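## Task

Put the cartridge marked with a broad purple band into the sealant gun. Seat it all the way forward in the cup of the front ring, with its nozzle sticking out through that ring. The plunger rod can only be drawn back while the little thumb plate on it, just behind the handle, is held pushed toward the gun's front. The loaded gun must end up resting on the table itself, not leaning on any other object. Then declare that you are done.

## Robot and tools

Robot: two arms, left_arm and right_arm, each a six-joint arm ending in a parallel two-finger gripper. Both bases sit on tilted plates joined by a metal frame behind them; the plate and its half of the frame count as part of that arm for clearance checks. Calibrated base poses (scene frame): left_arm (-0.022, +0.197, +0.244) m, quat_wxyz (+0.995, -0.083, +0.063, +0.006); right_arm (+0.023, -0.246, +0.244) m, quat_wxyz (+0.994, +0.081, +0.065, +0.021).

Frame: everything is in the scene frame. Origin at table-top height, centred between the nominal bases; +x points out over the table, +z up, left_arm is on the +y side (arm names do not match image sides). end_effector_position is the point between the finger pads, about 1 cm short of the fingertips. The fingers extend along the gripper's +z axis and close along its y axis. Reported poses may be a few cm off, more at long reach.

Row layout (used by execute_actions and move): 16 numbers, always for both arms: left x, y, z (metres), qw, qx, qy, qz (unit quaternion, w first), opening; then the same eight for right. Position and quaternion are an absolute pose of the gripper in the scene frame, not an offset. Opening runs from -1 (closed) to +1 (fully open, 0.094 m); between those the fingers go to where grip_measured would read that value.

execute_actions(actions, cameras): actions is a list of actions; each action is a list of up to 15 rows, one per 1/30 s step, the last row repeated to fill 15 steps. Every target must lie within 0.6 m, along each of the gripper's own axes, of where that gripper is when the action starts, or the action is rejected for both arms; if the first action fails this or anything is malformed, the whole call is rejected. An empty list just reports state and images. To hold an arm still, resend the exact pose from the last result (position, quaternion) and its opening each time; to keep an orientation, repeat the same quaternion rather than copying a drifted reading.

move(target, speed, blend, opening_speed, blocking, cameras): target is one 16-number row or a list of up to 15 rows (absolute poses, no 0.6 m limit). Each gripper travels in a straight line from its Hand target; all arms finish together; capped at 10 s. speed is m/s, 0.002 to 2.9, default 0.25 (rotation limit twice that in rad/s), one value or one per target. blend (m) rounds corners of a list. opening_speed, 0.2 or more per second on the -1..1 scale, ramps finger commands; use it near its minimum when squeezing something fragile. Openings in the first row apply at start; changed openings in later rows apply once the arm arrives and everything is at rest. blocking=false returns after about 0.5 s while the move continues; a new move takes over from the running one. Paths ignore obstacles and the other arm; faster moves lag and overshoot more, especially with a near-straight arm. Avoid paths near an arm's own base (shoulder posture can flip); route around. The result adds a move: line (done, off_target, moving, held, fault...) and limits (paced = clipped, held = steps withheld). done means within 10 mm and 2 degrees; neither done nor off_target tells you about contact.

wait(seconds 0 to 10, cameras): lets time pass with the last commands held; a running move continues. stop(cameras): brakes a running move; needs braking room. zoom_image(camera, region=[x0,y0,x1,y1]) gives a closer look at the latest image of cam_head_left, cam_head_right, cam_high, cam_low, cam_left_wrist or cam_right_wrist (all 896x504), region at most 504x504 px, origin top-left. read_manual(section) only returns licence texts. finished_scene(scene) ends the current scene, given its number, irreversibly; call it once the gun is loaded and resting on the table, as the way of saying you are done.

Result lines: gripper position and quaternion, Hand target (where each arm is actually being driven; often short of your command, so send the remainder next), Tool commands, Joint positions (last entry is measured opening in metres), Joint velocities (within noise = still), Joint torques (include gravity, have offsets and noise; joints 1 to 3 wrap at ±28 N m), grip_measured (same scale as opening; reads up to 2.7 mm wide when empty, a few mm narrow on a squeezed part, so it does not reveal first contact), grip_effort_nm (motor effort, negative closing; not a pad force). Friction can leave a gripper a centimetre or so off target with no contact involved.

Control notes: each step the commanded orientation is clipped to 40 degrees from the measured one, and position takes priority over orientation. Full grip is roughly 50 to 64 N per pad. Release by commanding an opening well above grip_measured. The clearance check may block commands that bring one gripper near the other arm, but not gripper-to-gripper contact.

Avoid: dropping parts or releasing them while moving, fast impacts and hard pushes, anything leaving the table, squeezing the other arm's fingers, pressing or colliding between arms. Heavy loads, stretched arms and pushing at unreachable poses heat motors: MOTOR HOT appears at 75 °C, at 90 °C the arm folds and idles, at 100 °C it goes limp. Loose objects may occasionally be nudged by outside disturbances.

Each tool is called after "Request:" as name([rows], argument=value, ...), one row to a line, values as JSON.

## Session

Request:
execute_actions(actions=[])

Scene clock: 0.00 s.
left_arm: end_effector_position=(+0.2194, +0.2243, +0.3562) grip_measured=+1.000 grip_effort_nm=n/a end_effector_quat_wxyz=(+0.294, -0.383, +0.852, +0.202) | right_arm: end_effector_position=(+0.1937, -0.4206, +0.1543) grip_measured=+1.000 grip_effort_nm=n/a end_effector_quat_wxyz=(+0.135, -0.412, +0.901, +0.013)
Joint positions: left_arm=[-0.677 1.308 0.854 -1.254 -0.93 -1.587 0.094] | right_arm=[-1.052 1.603 0.542 -0.294 -0.3 -1.864 0.094]
Joint velocities: within noise
Joint torques (N m): no reading
Heat: left arm: 30 °C; right arm: 35 °C.
Hand target: left_arm +0.2225, +0.2245, +0.3616; +0.303, -0.384, +0.849, +0.198 | right_arm +0.1962, -0.4214, +0.1567; +0.140, -0.412, +0.900, +0.011
Tool commands: left_gripper/opening=+1.0 right_gripper/opening=+1.0

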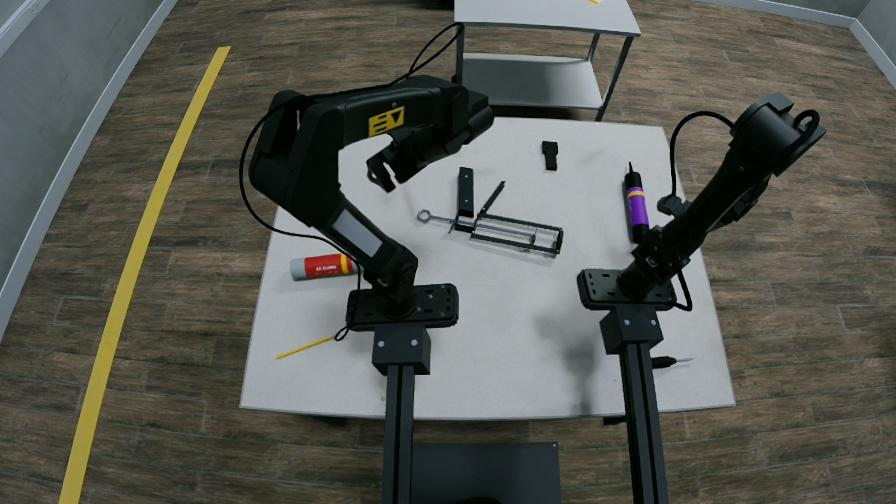

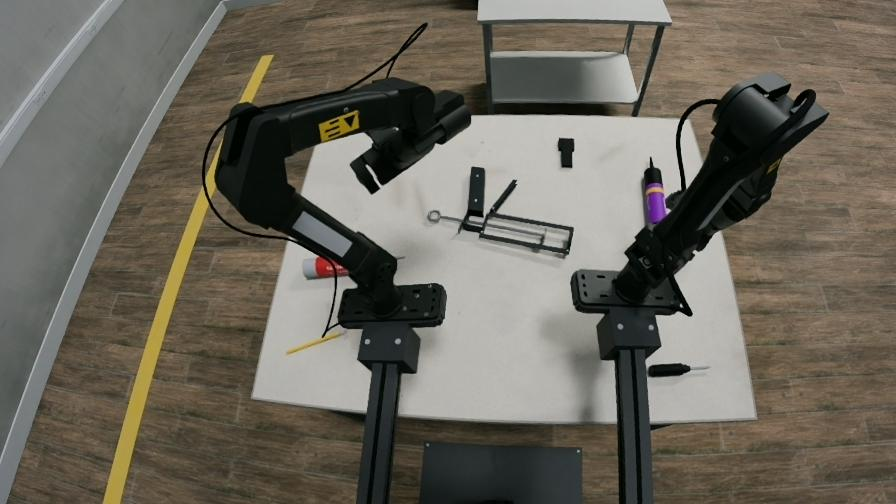

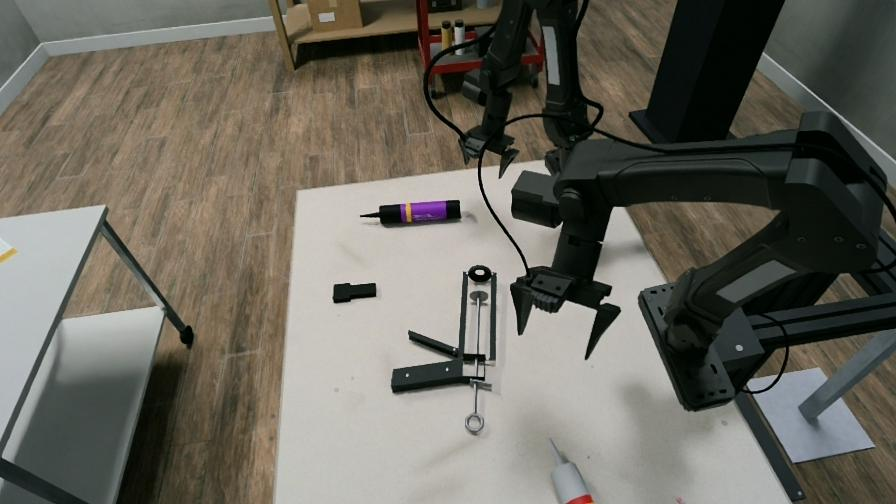

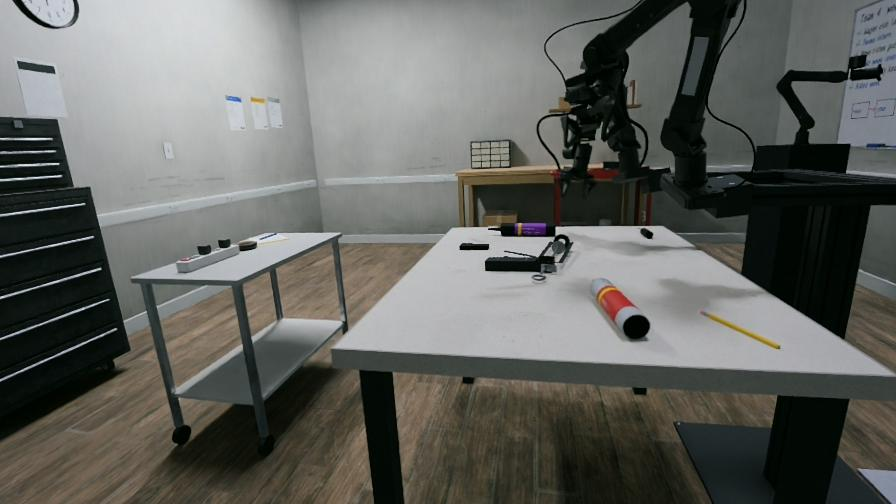

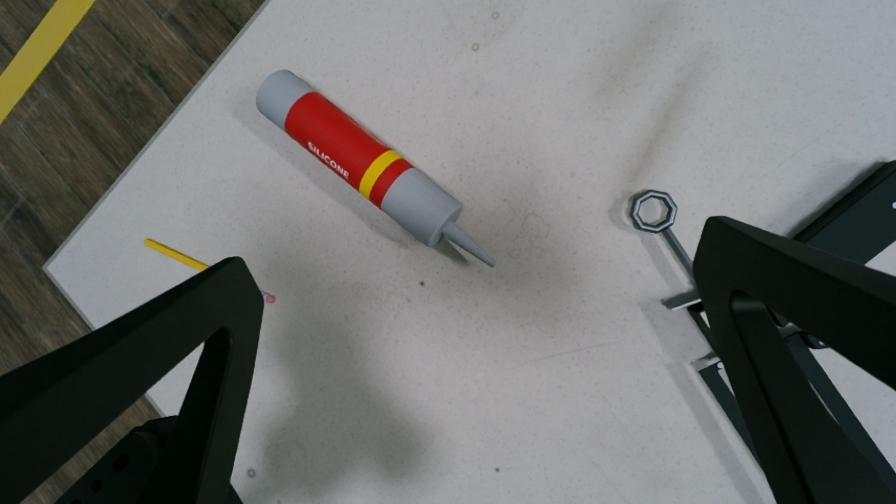

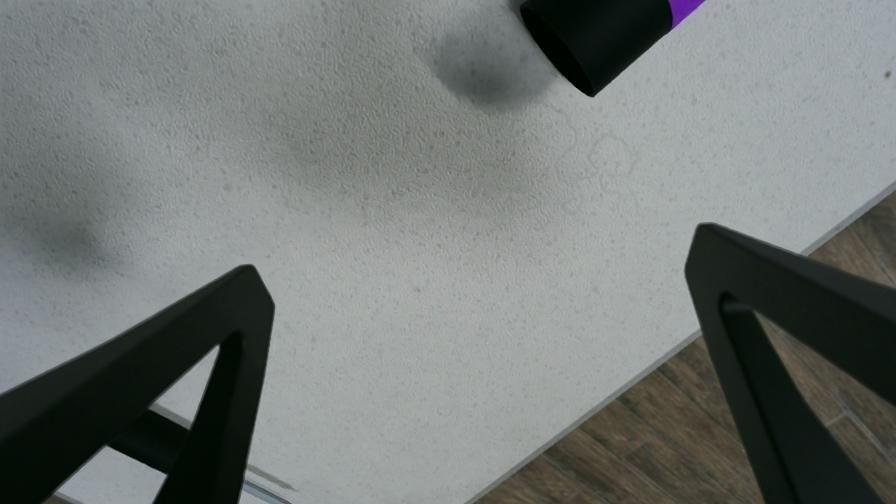

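Request:
zoom_image(camera="cam_high", region=[370, 240, 530, 450])

Request:
zoom_image(camera="cam_head_right", region=[410, 130, 710, 290])

Request:
zoom_image(camera="cam_low", region=[440, 200, 680, 350])

Scaled by 2.400 from the camera's 896x504 image, which has a finer 1280x720 frame.

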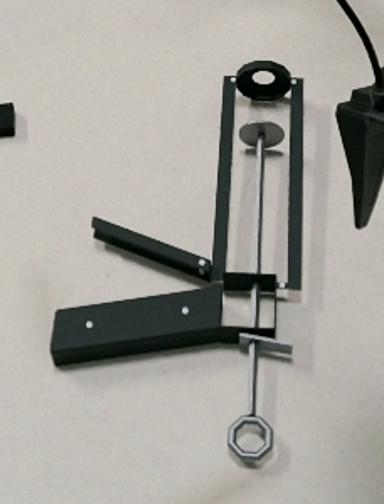

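Scaled by 1.680 from the camera's 896x504 image, which has a finer 1280x720 frame.

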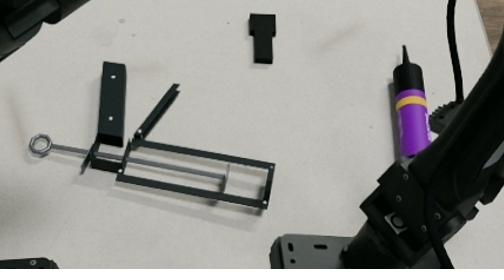

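Scaled by 2.100 from the camera's 896x504 image, which has a finer 1280x720 frame.

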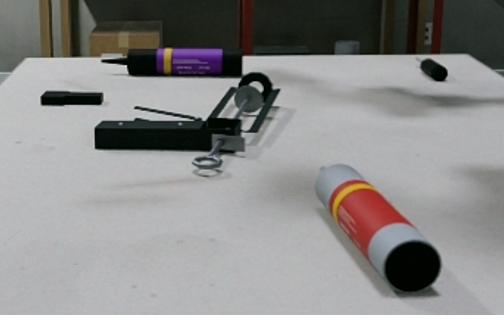

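Request:
move(target=[0.34, 0.02, 0.36, 0.294, -0.383, 0.852, 0.202, 1, 0.1937, -0.4206, 0.1543, 0.135, -0.412, 0.901, 0.013, 1], cameras=["cam_left_wrist","cam_head_left","cam_head_right","cam_high"])

Scene clock: 25.77 s.
left_arm: end_effector_position=(+0.3404, +0.0262, +0.3582) grip_measured=+1.000 grip_effort_nm=0.002 end_effector_quat_wxyz=(+0.294, -0.382, +0.857, +0.184) | right_arm: end_effector_position=(+0.1926, -0.4212, +0.1540) grip_measured=+1.000 grip_effort_nm=0.022 end_effector_quat_wxyz=(+0.131, -0.413, +0.901, +0.013)
Joint positions: left_arm=[-0.869 2.214 1.873 -1.547 -0.874 -1.85 0.094] | right_arm=[-1.052 1.603 0.542 -0.294 -0.293 -1.864 0.094]
Joint velocities: within noise
Joint torques (N m): left_arm=[-3.71 -7.6 8.25 -0.31 -0.31 -0.12] | right_arm=[-0.14 -5.59 3.63 0.27 -0.19 0.01]
Heat: left arm: 31 °C; right arm: 35 °C.
Hand target: left_arm +0.3399, +0.0203, +0.3597; +0.299, -0.378, +0.857, +0.184 | right_arm +0.1936, -0.4205, +0.1543; +0.135, -0.412, +0.901, +0.013
Off the commanded pose: left_arm 0.006 m, 2 deg | right_arm 0.001 m, 0 deg.
joint sent to its limit (left arm) — joint 4 (wrist pitch), lower limit. The joint targets still meet the commanded pose.
move: done
Images, in order (width x height): cam_head_left 896x504, cam_head_right 896x504, cam_high 896x504, cam_left_wrist 896x504.

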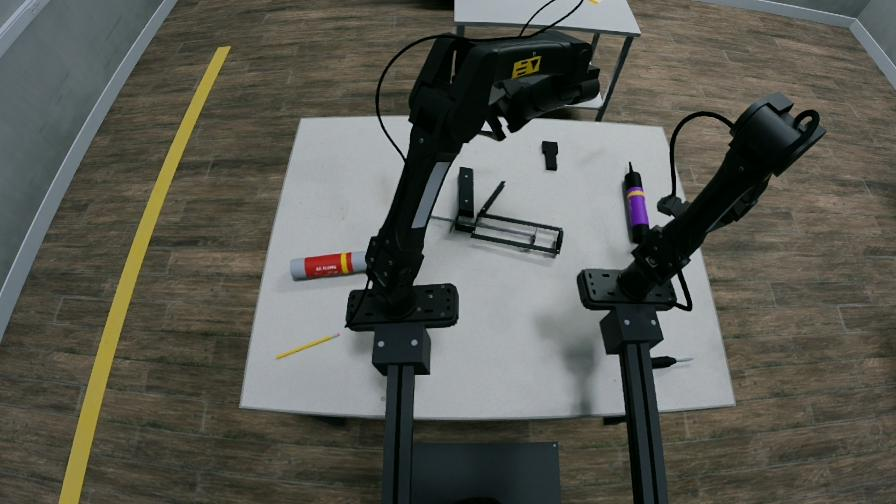

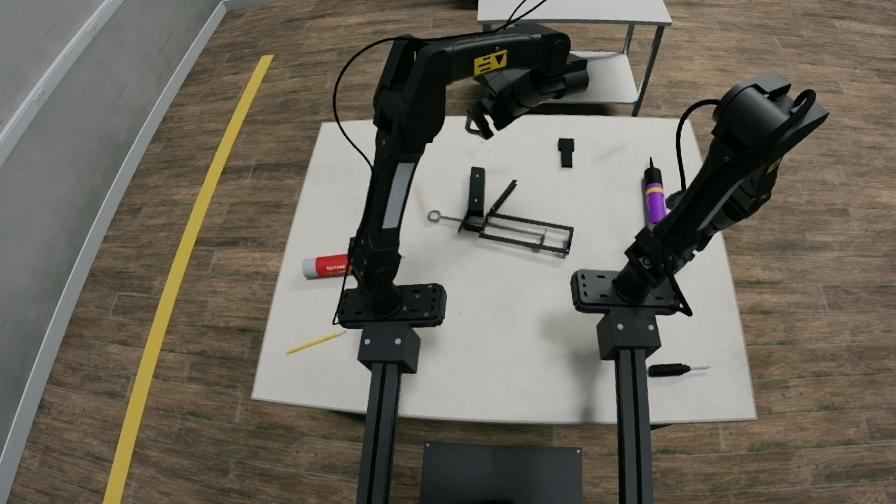

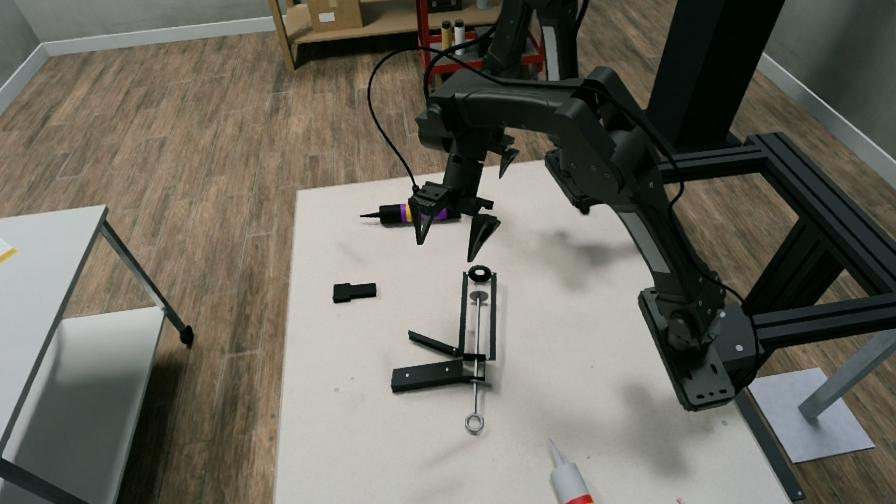

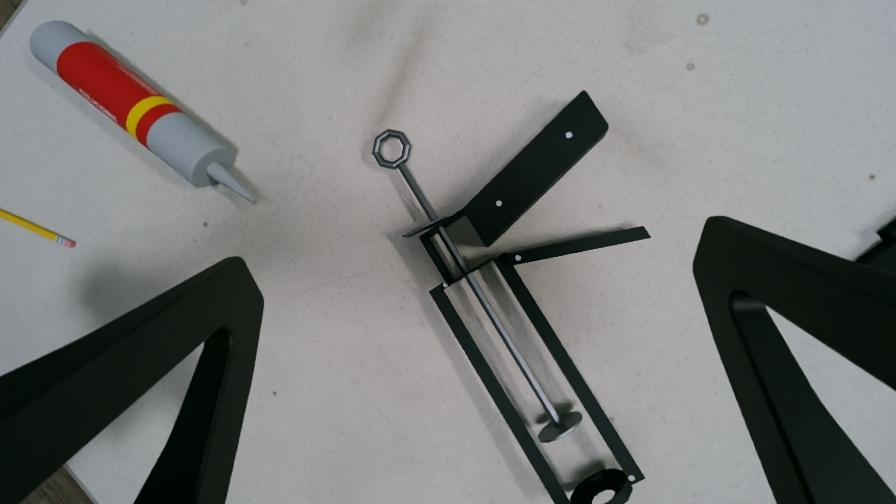

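Request:
zoom_image(camera="cam_left_wrist", region=[360, 80, 660, 504])

Request:
zoom_image(camera="cam_left_wrist", region=[370, 180, 540, 300])

Request:
zoom_image(camera="cam_high", region=[430, 250, 530, 450])

Request:
zoom_image(camera="cam_head_left", region=[400, 150, 580, 270])

Scaled by 1.189 from the camera's 896x504 image, which has a finer 1280x720 frame.

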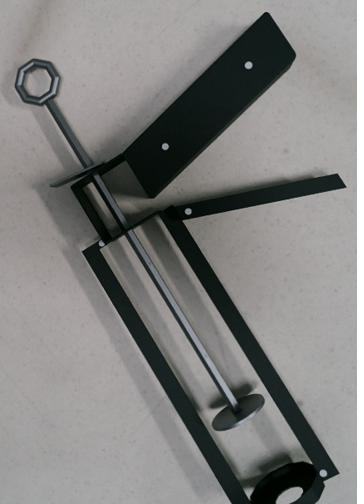

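Scaled by 2.965 from the camera's 896x504 image, which has a finer 1280x720 frame.

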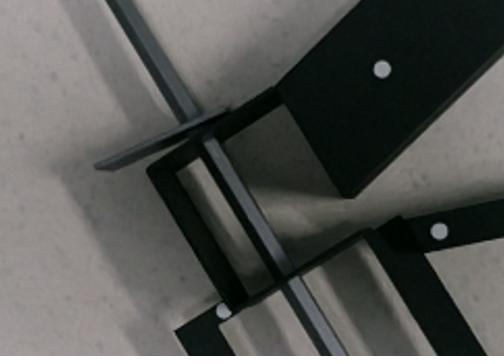

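Scaled by 2.520 from the camera's 896x504 image, which has a finer 1280x720 frame.

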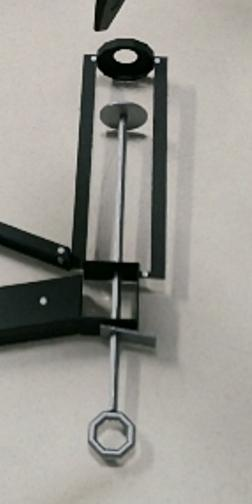

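Scaled by 2.800 from the camera's 896x504 image, which has a finer 1280x720 frame.

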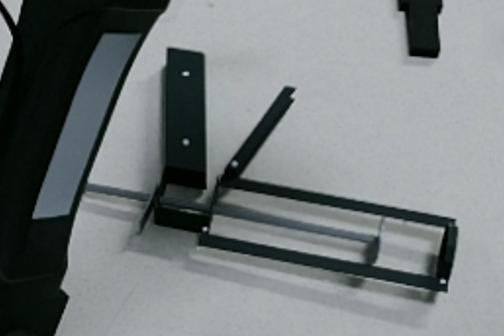

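Request:
move(target=[0.34, 0.02, 0.36, 0.294, -0.383, 0.852, 0.202, 1, 0.45, -0.36, 0.30, 0.135, -0.412, 0.901, 0.013, 1], cameras=["cam_right_wrist","cam_high"])

Request:
zoom_image(camera="cam_high", region=[330, 180, 530, 280])

Scene clock: 70.90 s.
left_arm: end_effector_position=(+0.3401, +0.0264, +0.3581) grip_measured=+1.000 grip_effort_nm=0.002 end_effector_quat_wxyz=(+0.293, -0.382, +0.857, +0.184) | right_arm: end_effector_position=(+0.4459, -0.3609, +0.2975) grip_measured=+1.000 grip_effort_nm=0.022 end_effector_quat_wxyz=(+0.135, -0.412, +0.901, +0.012)
Joint positions: left_arm=[-0.869 2.214 1.873 -1.549 -0.874 -1.851 0.094] | right_arm=[-0.318 1.814 1.512 -0.908 -0.079 -1.148 0.094]
Joint velocities: within noise
Joint torques (N m): left_arm=[-3.77 -7.53 8.27 -0.32 -0.32 -0.11] | right_arm=[1.55 -8.73 8.94 0.47 -0.1 0.11]
Heat: left arm: 32 °C; right arm: 35 °C.
Hand target: left_arm +0.3399, +0.0203, +0.3597; +0.299, -0.378, +0.857, +0.184 | right_arm +0.4499, -0.3600, +0.3000; +0.135, -0.412, +0.901, +0.013
Off the commanded pose: left_arm 0.007 m, 2 deg | right_arm 0.005 m, 0 deg.
joint sent to its limit (left arm) — joint 4 (wrist pitch), lower limit. The joint targets still meet the commanded pose.
move: done
Images, in order (width x height): cam_high 896x504, cam_right_wrist 896x504.

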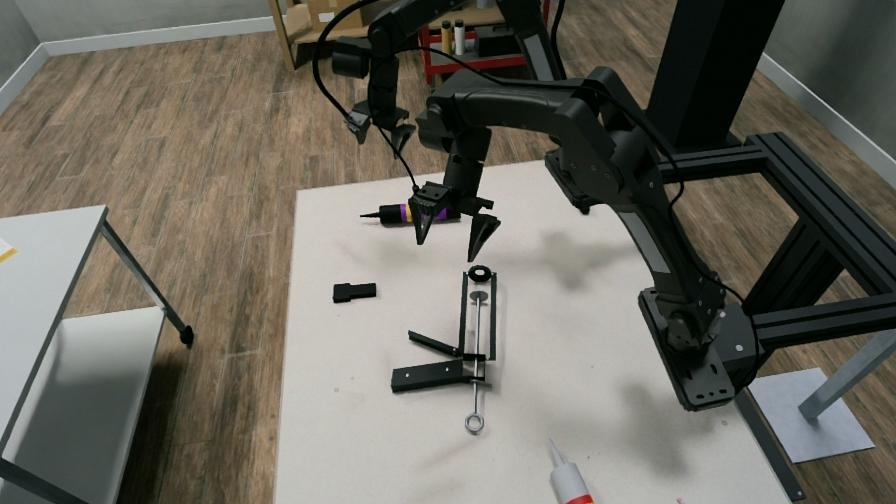

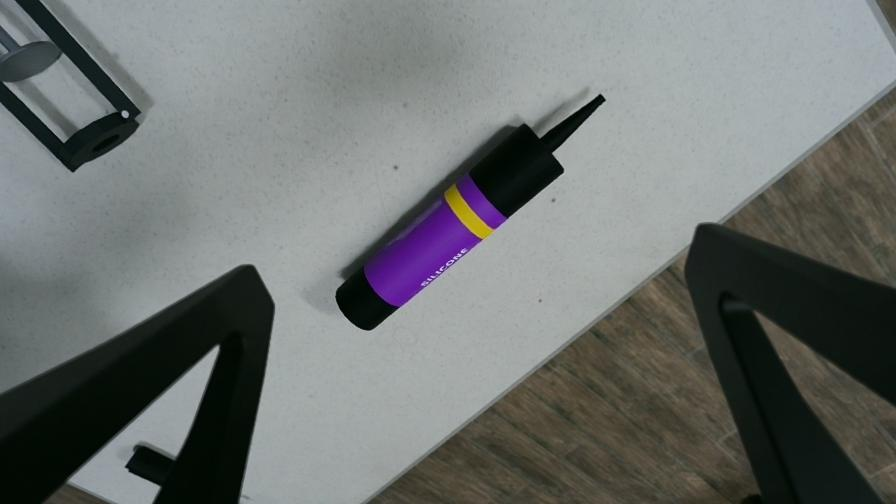

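Scaled by 2.520 from the camera's 896x504 image, which has a finer 1280x720 frame.

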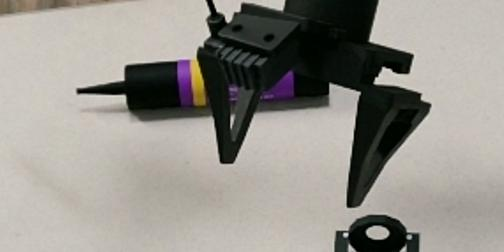

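Request:
move([
  [0.35, 0.33, 0.26, -0.1359, -0.613, 0.7707, -0.1081, 1, 0.45, -0.30, 0.30, 0, 0.1132, 0.9936, 0, 1],
  [0.35, 0.33, 0.26, -0.1359, -0.613, 0.7707, -0.1081, 1, 0.30, 0.03, 0.25, 0, 0.1132, 0.9936, 0, 1],
])

Scene clock: 100.00 s.
left_arm: end_effector_position=(+0.3468, +0.3328, +0.2623) grip_measured=+1.000 grip_effort_nm=0.002 end_effector_quat_wxyz=(-0.127, -0.620, +0.767, -0.105) | right_arm: end_effector_position=(+0.2929, +0.0266, +0.2490) grip_measured=+1.000 grip_effort_nm=0.022 end_effector_quat_wxyz=(-0.011, +0.107, +0.994, +0.000)
Joint positions: left_arm=[0.402 2.02 1.686 -1.248 0.169 -0.93 0.094] | right_arm=[0.832 2.138 1.499 -0.981 0.187 1.095 0.094]
Joint velocities: within noise
Joint torques (N m): left_arm=[-1.77 -7.39 8.47 -0.2 0.18 0.13] | right_arm=[2.39 -8.94 8.24 0.19 0.17 0.13]
Heat: left arm: 34 °C; right arm: 37 °C.
Hand target: left_arm +0.3499, +0.3300, +0.2600; -0.135, -0.613, +0.771, -0.108 | right_arm +0.2999, +0.0300, +0.2502; +0.000, +0.113, +0.994, +0.000
Off the commanded pose: left_arm 0.005 m, 1 deg | right_arm 0.008 m, 1 deg.
move: done

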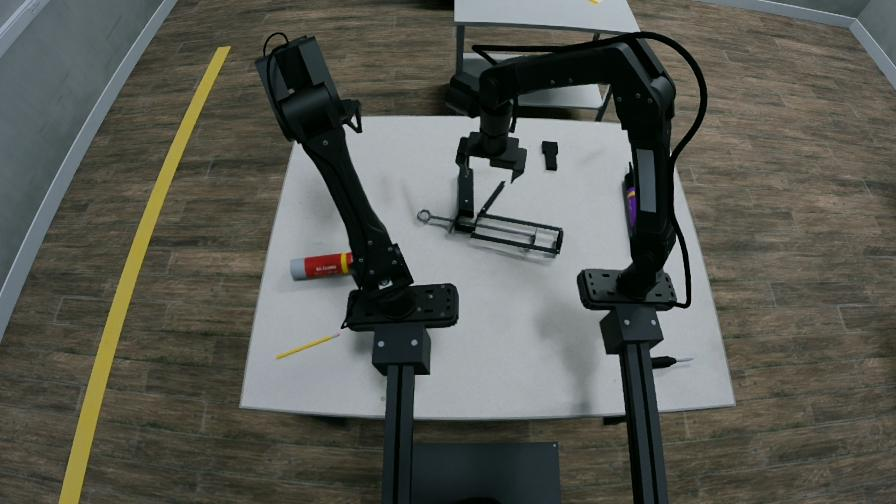

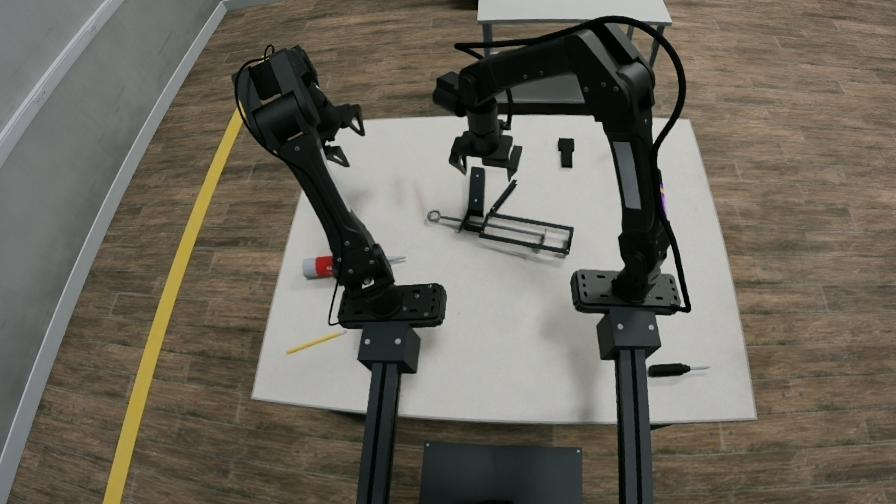

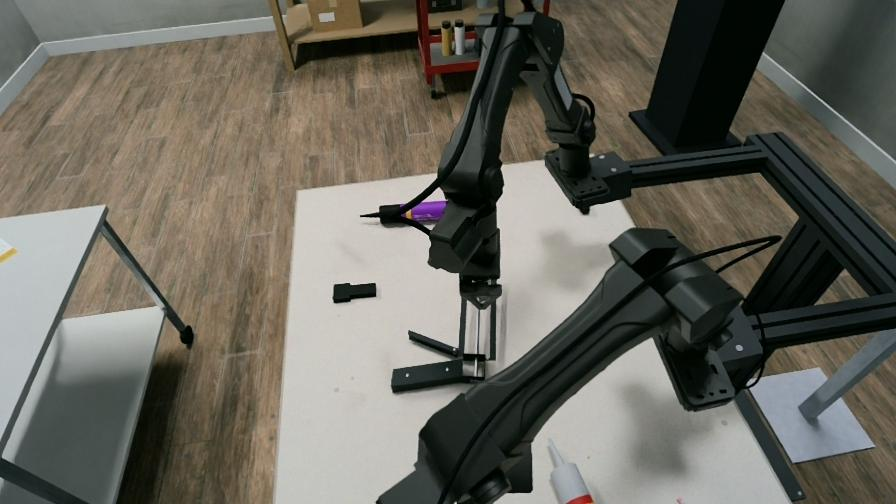

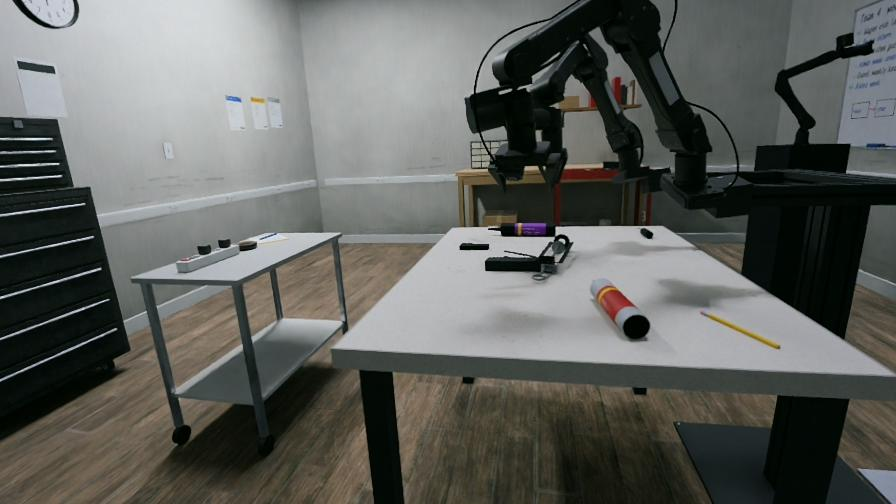

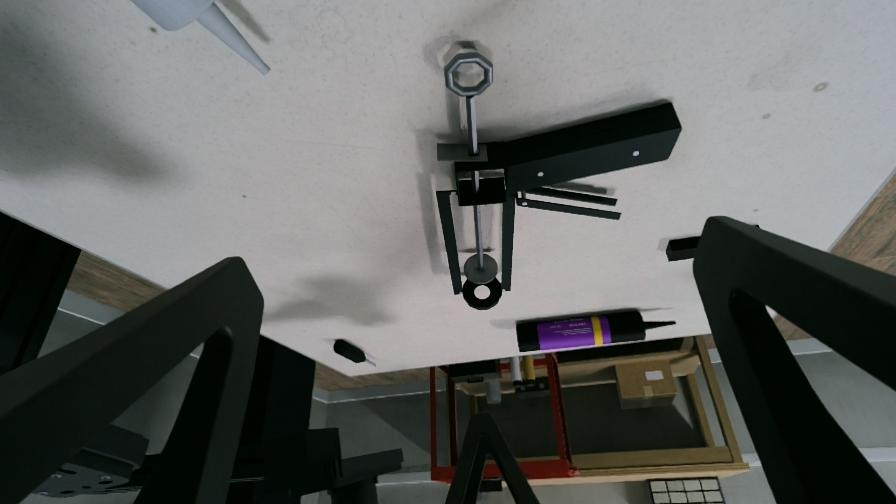

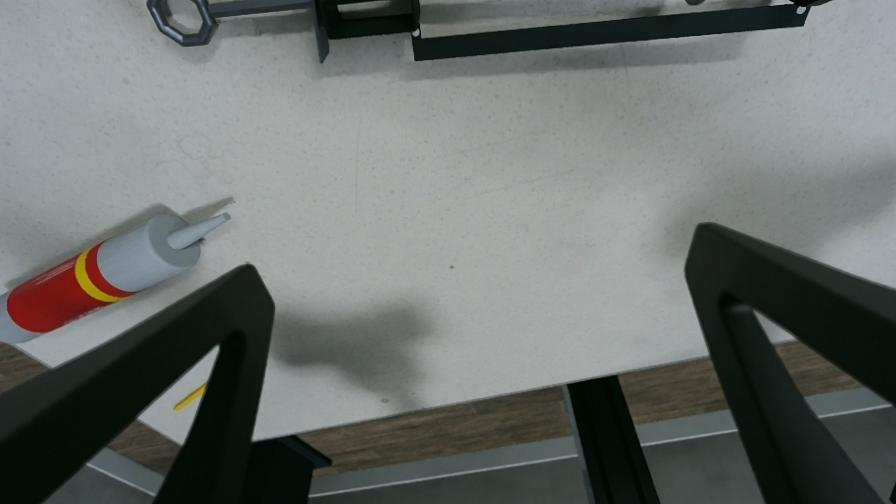

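Request:
zoom_image(camera="cam_left_wrist", region=[400, 30, 700, 320])

Request:
zoom_image(camera="cam_right_wrist", region=[130, 0, 450, 80])

Scaled by 1.680 from the camera's 896x504 image, which has a finer 1280x720 frame.

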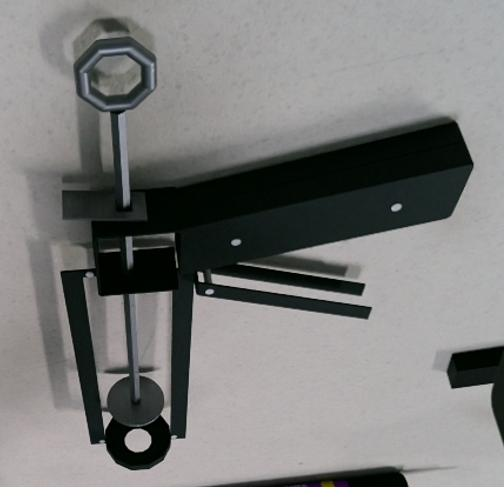

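Scaled by 1.575 from the camera's 896x504 image, which has a finer 1280x720 frame.

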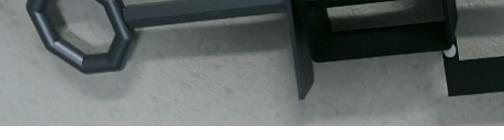

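Request:
move(target=[0.37, 0.31, 0.13, -0.1359, -0.613, 0.7707, -0.1081, 1, 0.44, -0.06, 0.22, 0, 0.1132, 0.9936, 0, 1], cameras=["cam_left_wrist","cam_right_wrist"])

Scene clock: 124.07 s.
left_arm: end_effector_position=(+0.3647, +0.3162, +0.1355) grip_measured=+1.000 grip_effort_nm=0.007 end_effector_quat_wxyz=(-0.136, -0.614, +0.771, -0.104) | right_arm: end_effector_position=(+0.4388, -0.0642, +0.2198) grip_measured=+1.000 grip_effort_nm=0.022 end_effector_quat_wxyz=(-0.001, +0.120, +0.993, +0.004)
Joint positions: left_arm=[0.38 2.297 1.614 -0.915 0.17 -0.938 0.094] | right_arm=[0.439 2.309 1.806 -1.018 0.195 0.717 0.094]
Joint velocities: within noise
Joint torques (N m): left_arm=[-2.61 -8.81 5.64 0.03 0.16 -0.12] | right_arm=[3.56 -10.55 8.5 0.1 0.09 -0.02]
Heat: left arm: 36 °C; right arm: 36 °C.
Hand target: left_arm +0.3698, +0.3100, +0.1301; -0.136, -0.613, +0.771, -0.108 | right_arm +0.4399, -0.0600, +0.2200; +0.000, +0.113, +0.994, +0.000
Off the commanded pose: left_arm 0.010 m, 0 deg | right_arm 0.004 m, 1 deg.
move: done
Images, in order (width x height): cam_left_wrist 896x504, cam_right_wrist 896x504.

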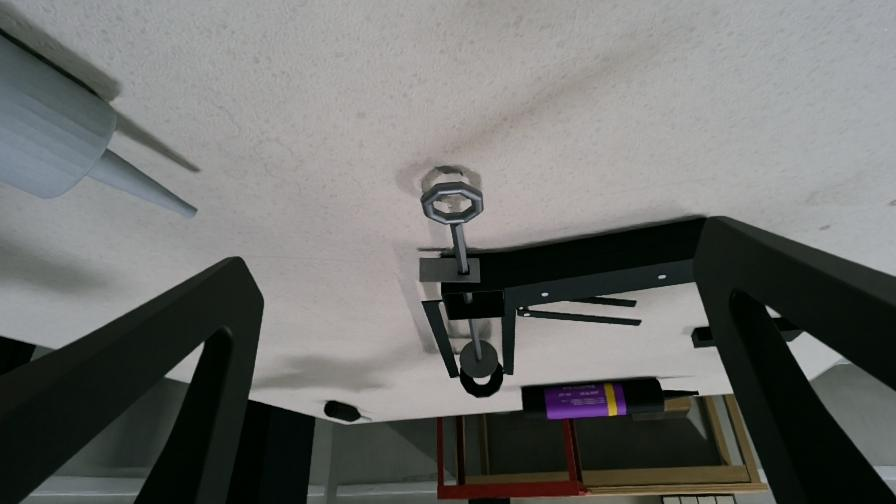

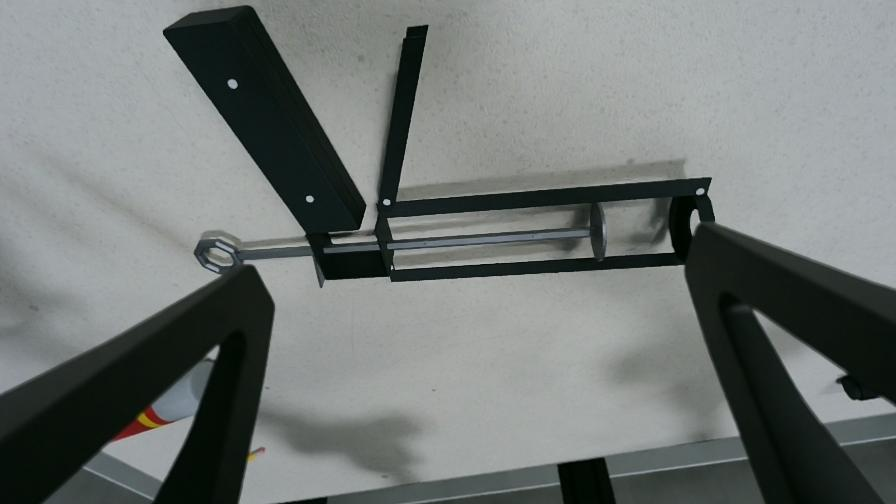

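Request:
zoom_image(camera="cam_left_wrist", region=[390, 150, 660, 420])

Request:
zoom_image(camera="cam_right_wrist", region=[280, 150, 730, 320])

Request:
zoom_image(camera="cam_low", region=[480, 225, 600, 295])

Scaled by 1.867 from the camera's 896x504 image, which has a finer 1280x720 frame.

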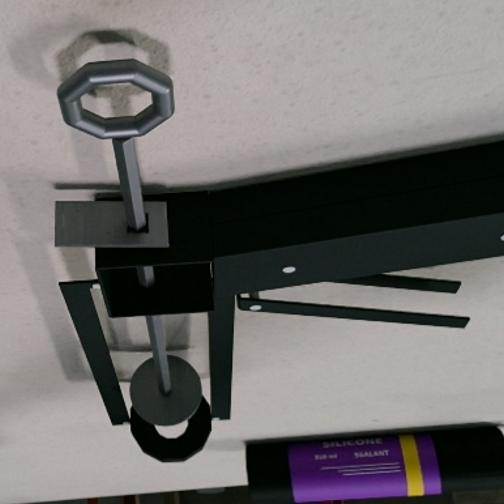

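Scaled by 1.120 from the camera's 896x504 image, which has a finer 1280x720 frame.

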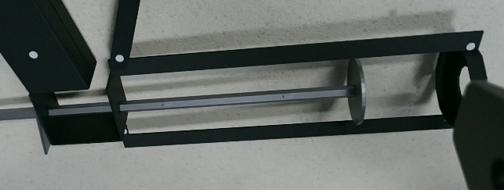

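This scene's latest camera images include none from cam_low. They are from: cam_left_wrist, cam_right_wrist. cam_low's image comes with the result of a call that names it in "cameras".

Request:
execute_actions(actions=[], cameras=["cam_low","cam_high"])

Request:
zoom_image(camera="cam_low", region=[480, 225, 600, 295])

Request:
zoom_image(camera="cam_high", region=[430, 250, 530, 310])

Scene clock: 139.53 s.
left_arm: end_effector_position=(+0.3650, +0.3163, +0.1354) grip_measured=+1.000 grip_effort_nm=-0.002 end_effector_quat_wxyz=(-0.135, -0.614, +0.771, -0.104) | right_arm: end_effector_position=(+0.4386, -0.0643, +0.2199) grip_measured=+1.000 grip_effort_nm=0.022 end_effector_quat_wxyz=(-0.001, +0.120, +0.993, +0.004)
Joint positions: left_arm=[0.38 2.297 1.614 -0.914 0.17 -0.938 0.094] | right_arm=[0.439 2.309 1.806 -1.019 0.195 0.716 0.094]
Joint velocities: within noise
Joint torques (N m): left_arm=[-2.56 -8.8 5.76 0.03 0.18 -0.15] | right_arm=[3.59 -10.56 8.46 0.09 0.09 0.01]
Heat: left arm: 37 °C; right arm: 40 °C.
Hand target: left_arm +0.3698, +0.3100, +0.1301; -0.136, -0.613, +0.771, -0.108 | right_arm +0.4399, -0.0599, +0.2201; +0.000, +0.113, +0.994, +0.000
Tool commands: left_gripper/opening=+1.0 right_gripper/opening=+1.0
Off the commanded pose: left_arm 0.010 m, 0 deg | right_arm 0.005 m, 1 deg.
Images, in order (width x height): cam_high 896x504, cam_low 896x504.

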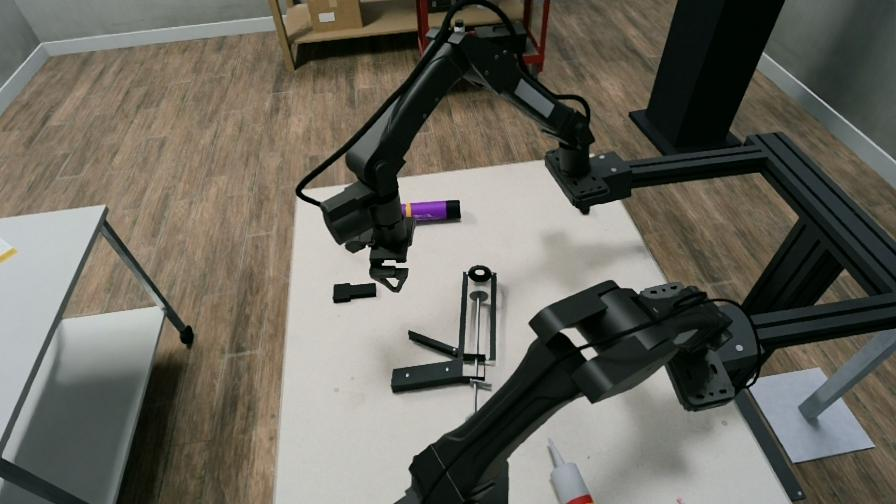

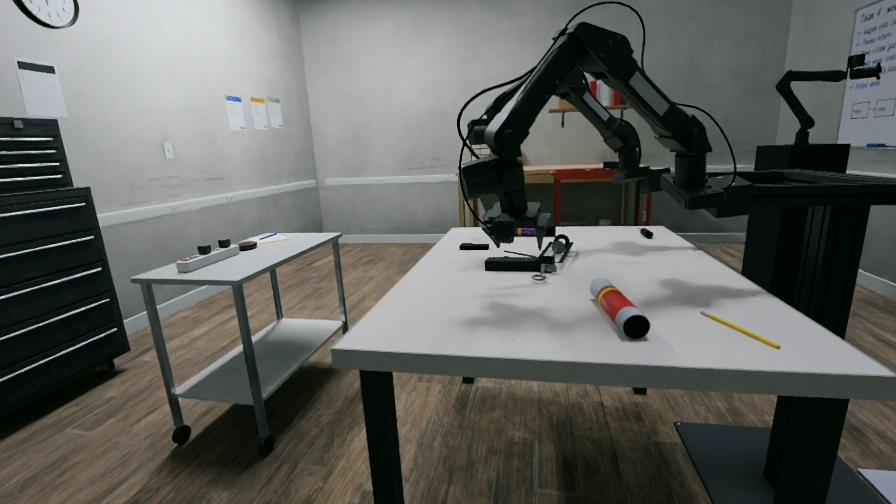

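Scaled by 4.200 from the camera's 896x504 image, which has a finer 1280x720 frame.

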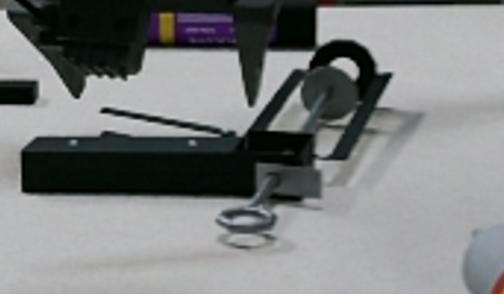

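Scaled by 5.040 from the camera's 896x504 image, which has a finer 1280x720 frame.

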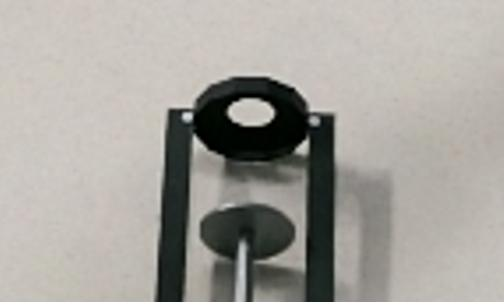

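Request:
move(target=[0.37, 0.33, 0.15, -0.1359, -0.613, 0.7707, -0.1081, 0, 0.305, 0.135, 0.12, 0, 0.1245, 0.9922, 0, -1], cameras=["cam_left_wrist","cam_right_wrist","cam_high","cam_low"])

Scene clock: 158.80 s.
left_arm: end_effector_position=(+0.3661, +0.3263, +0.1449) grip_measured=+0.003 grip_effort_nm=-0.134 end_effector_quat_wxyz=(-0.139, -0.615, +0.769, -0.103) | right_arm: end_effector_position=(+0.3027, +0.1333, +0.1215) grip_measured=-0.992 grip_effort_nm=-0.383 end_effector_quat_wxyz=(-0.002, +0.119, +0.993, +0.002)
Joint positions: left_arm=[0.398 2.297 1.661 -0.971 0.17 -0.923 0.047] | right_arm=[0.908 2.706 1.936 -0.852 0.197 1.193 0]
Joint velocities: within noise
Joint torques (N m): left_arm=[-0.88 -10.37 7.32 -0.31 0.18 0.16] | right_arm=[2.92 -11.93 7.77 0.12 0.06 0.12]
Heat: left arm: 39 °C; right arm: 42 °C.
Hand target: left_arm +0.3699, +0.3299, +0.1500; -0.136, -0.613, +0.771, -0.108 | right_arm +0.3050, +0.1349, +0.1200; +0.000, +0.124, +0.992, +0.000
Off the commanded pose: left_arm 0.007 m, 1 deg | right_arm 0.003 m, 1 deg.
move: done
Images, in order (width x height): cam_high 896x504, cam_low 896x504, cam_left_wrist 896x504, cam_right_wrist 896x504.

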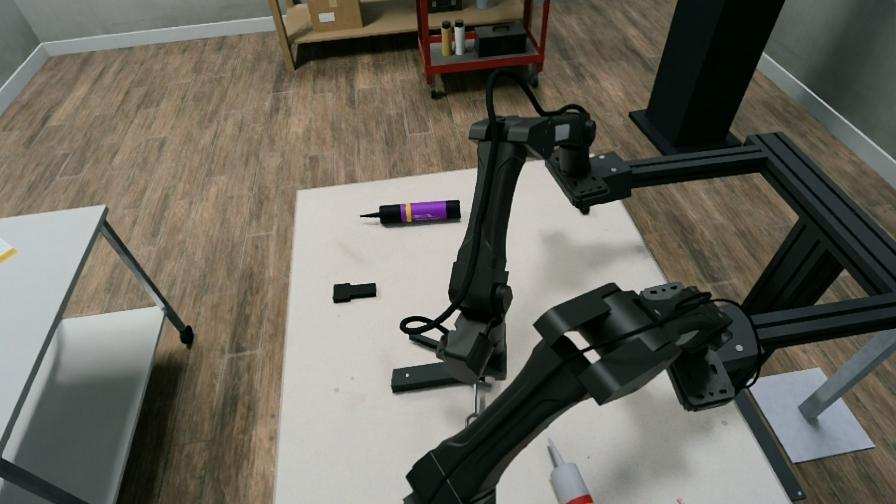

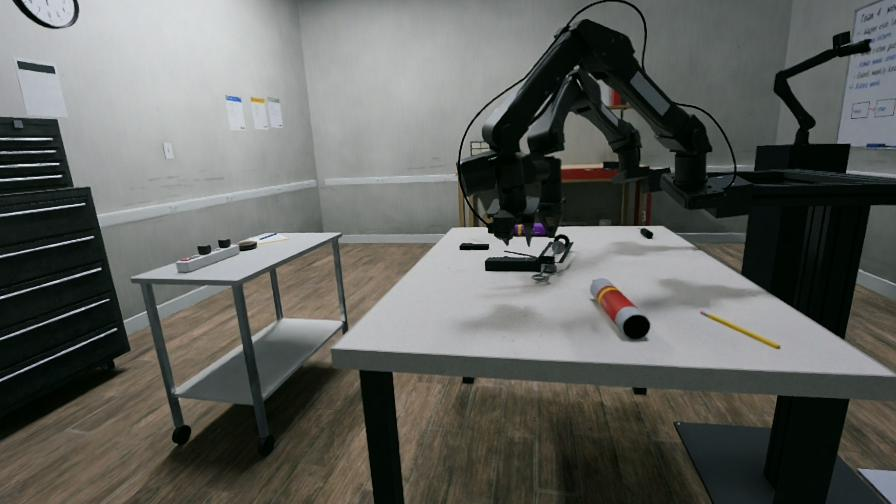

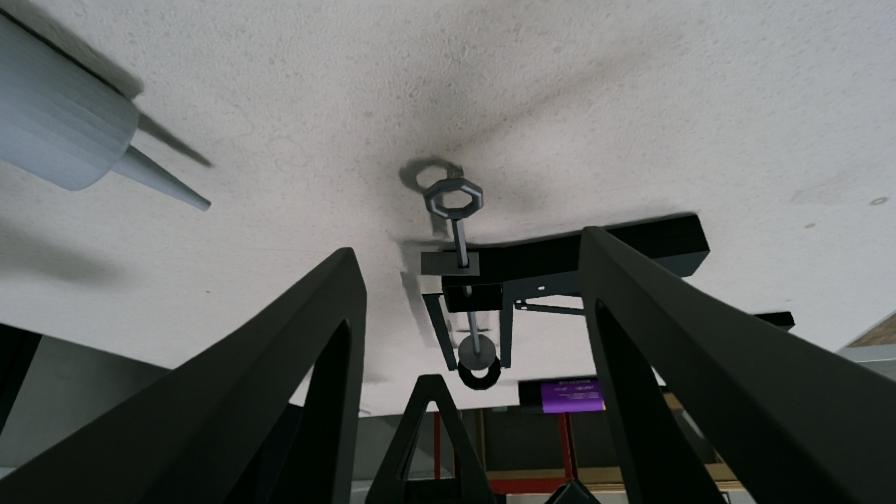

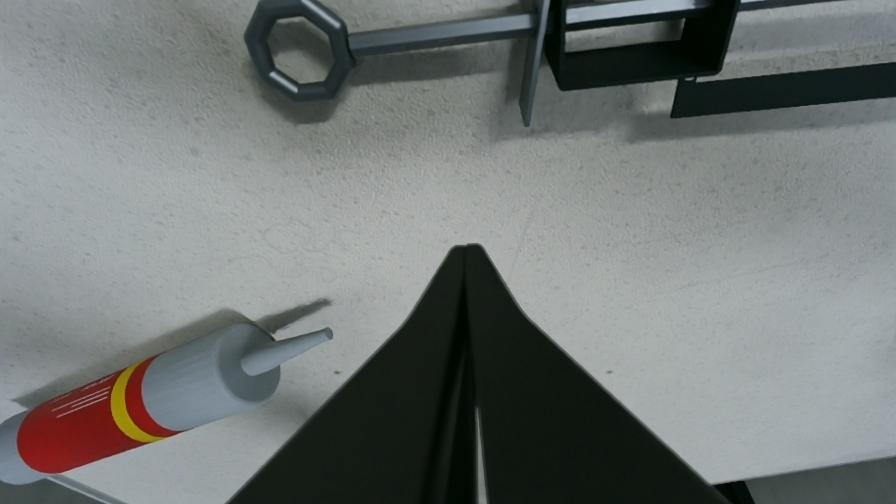

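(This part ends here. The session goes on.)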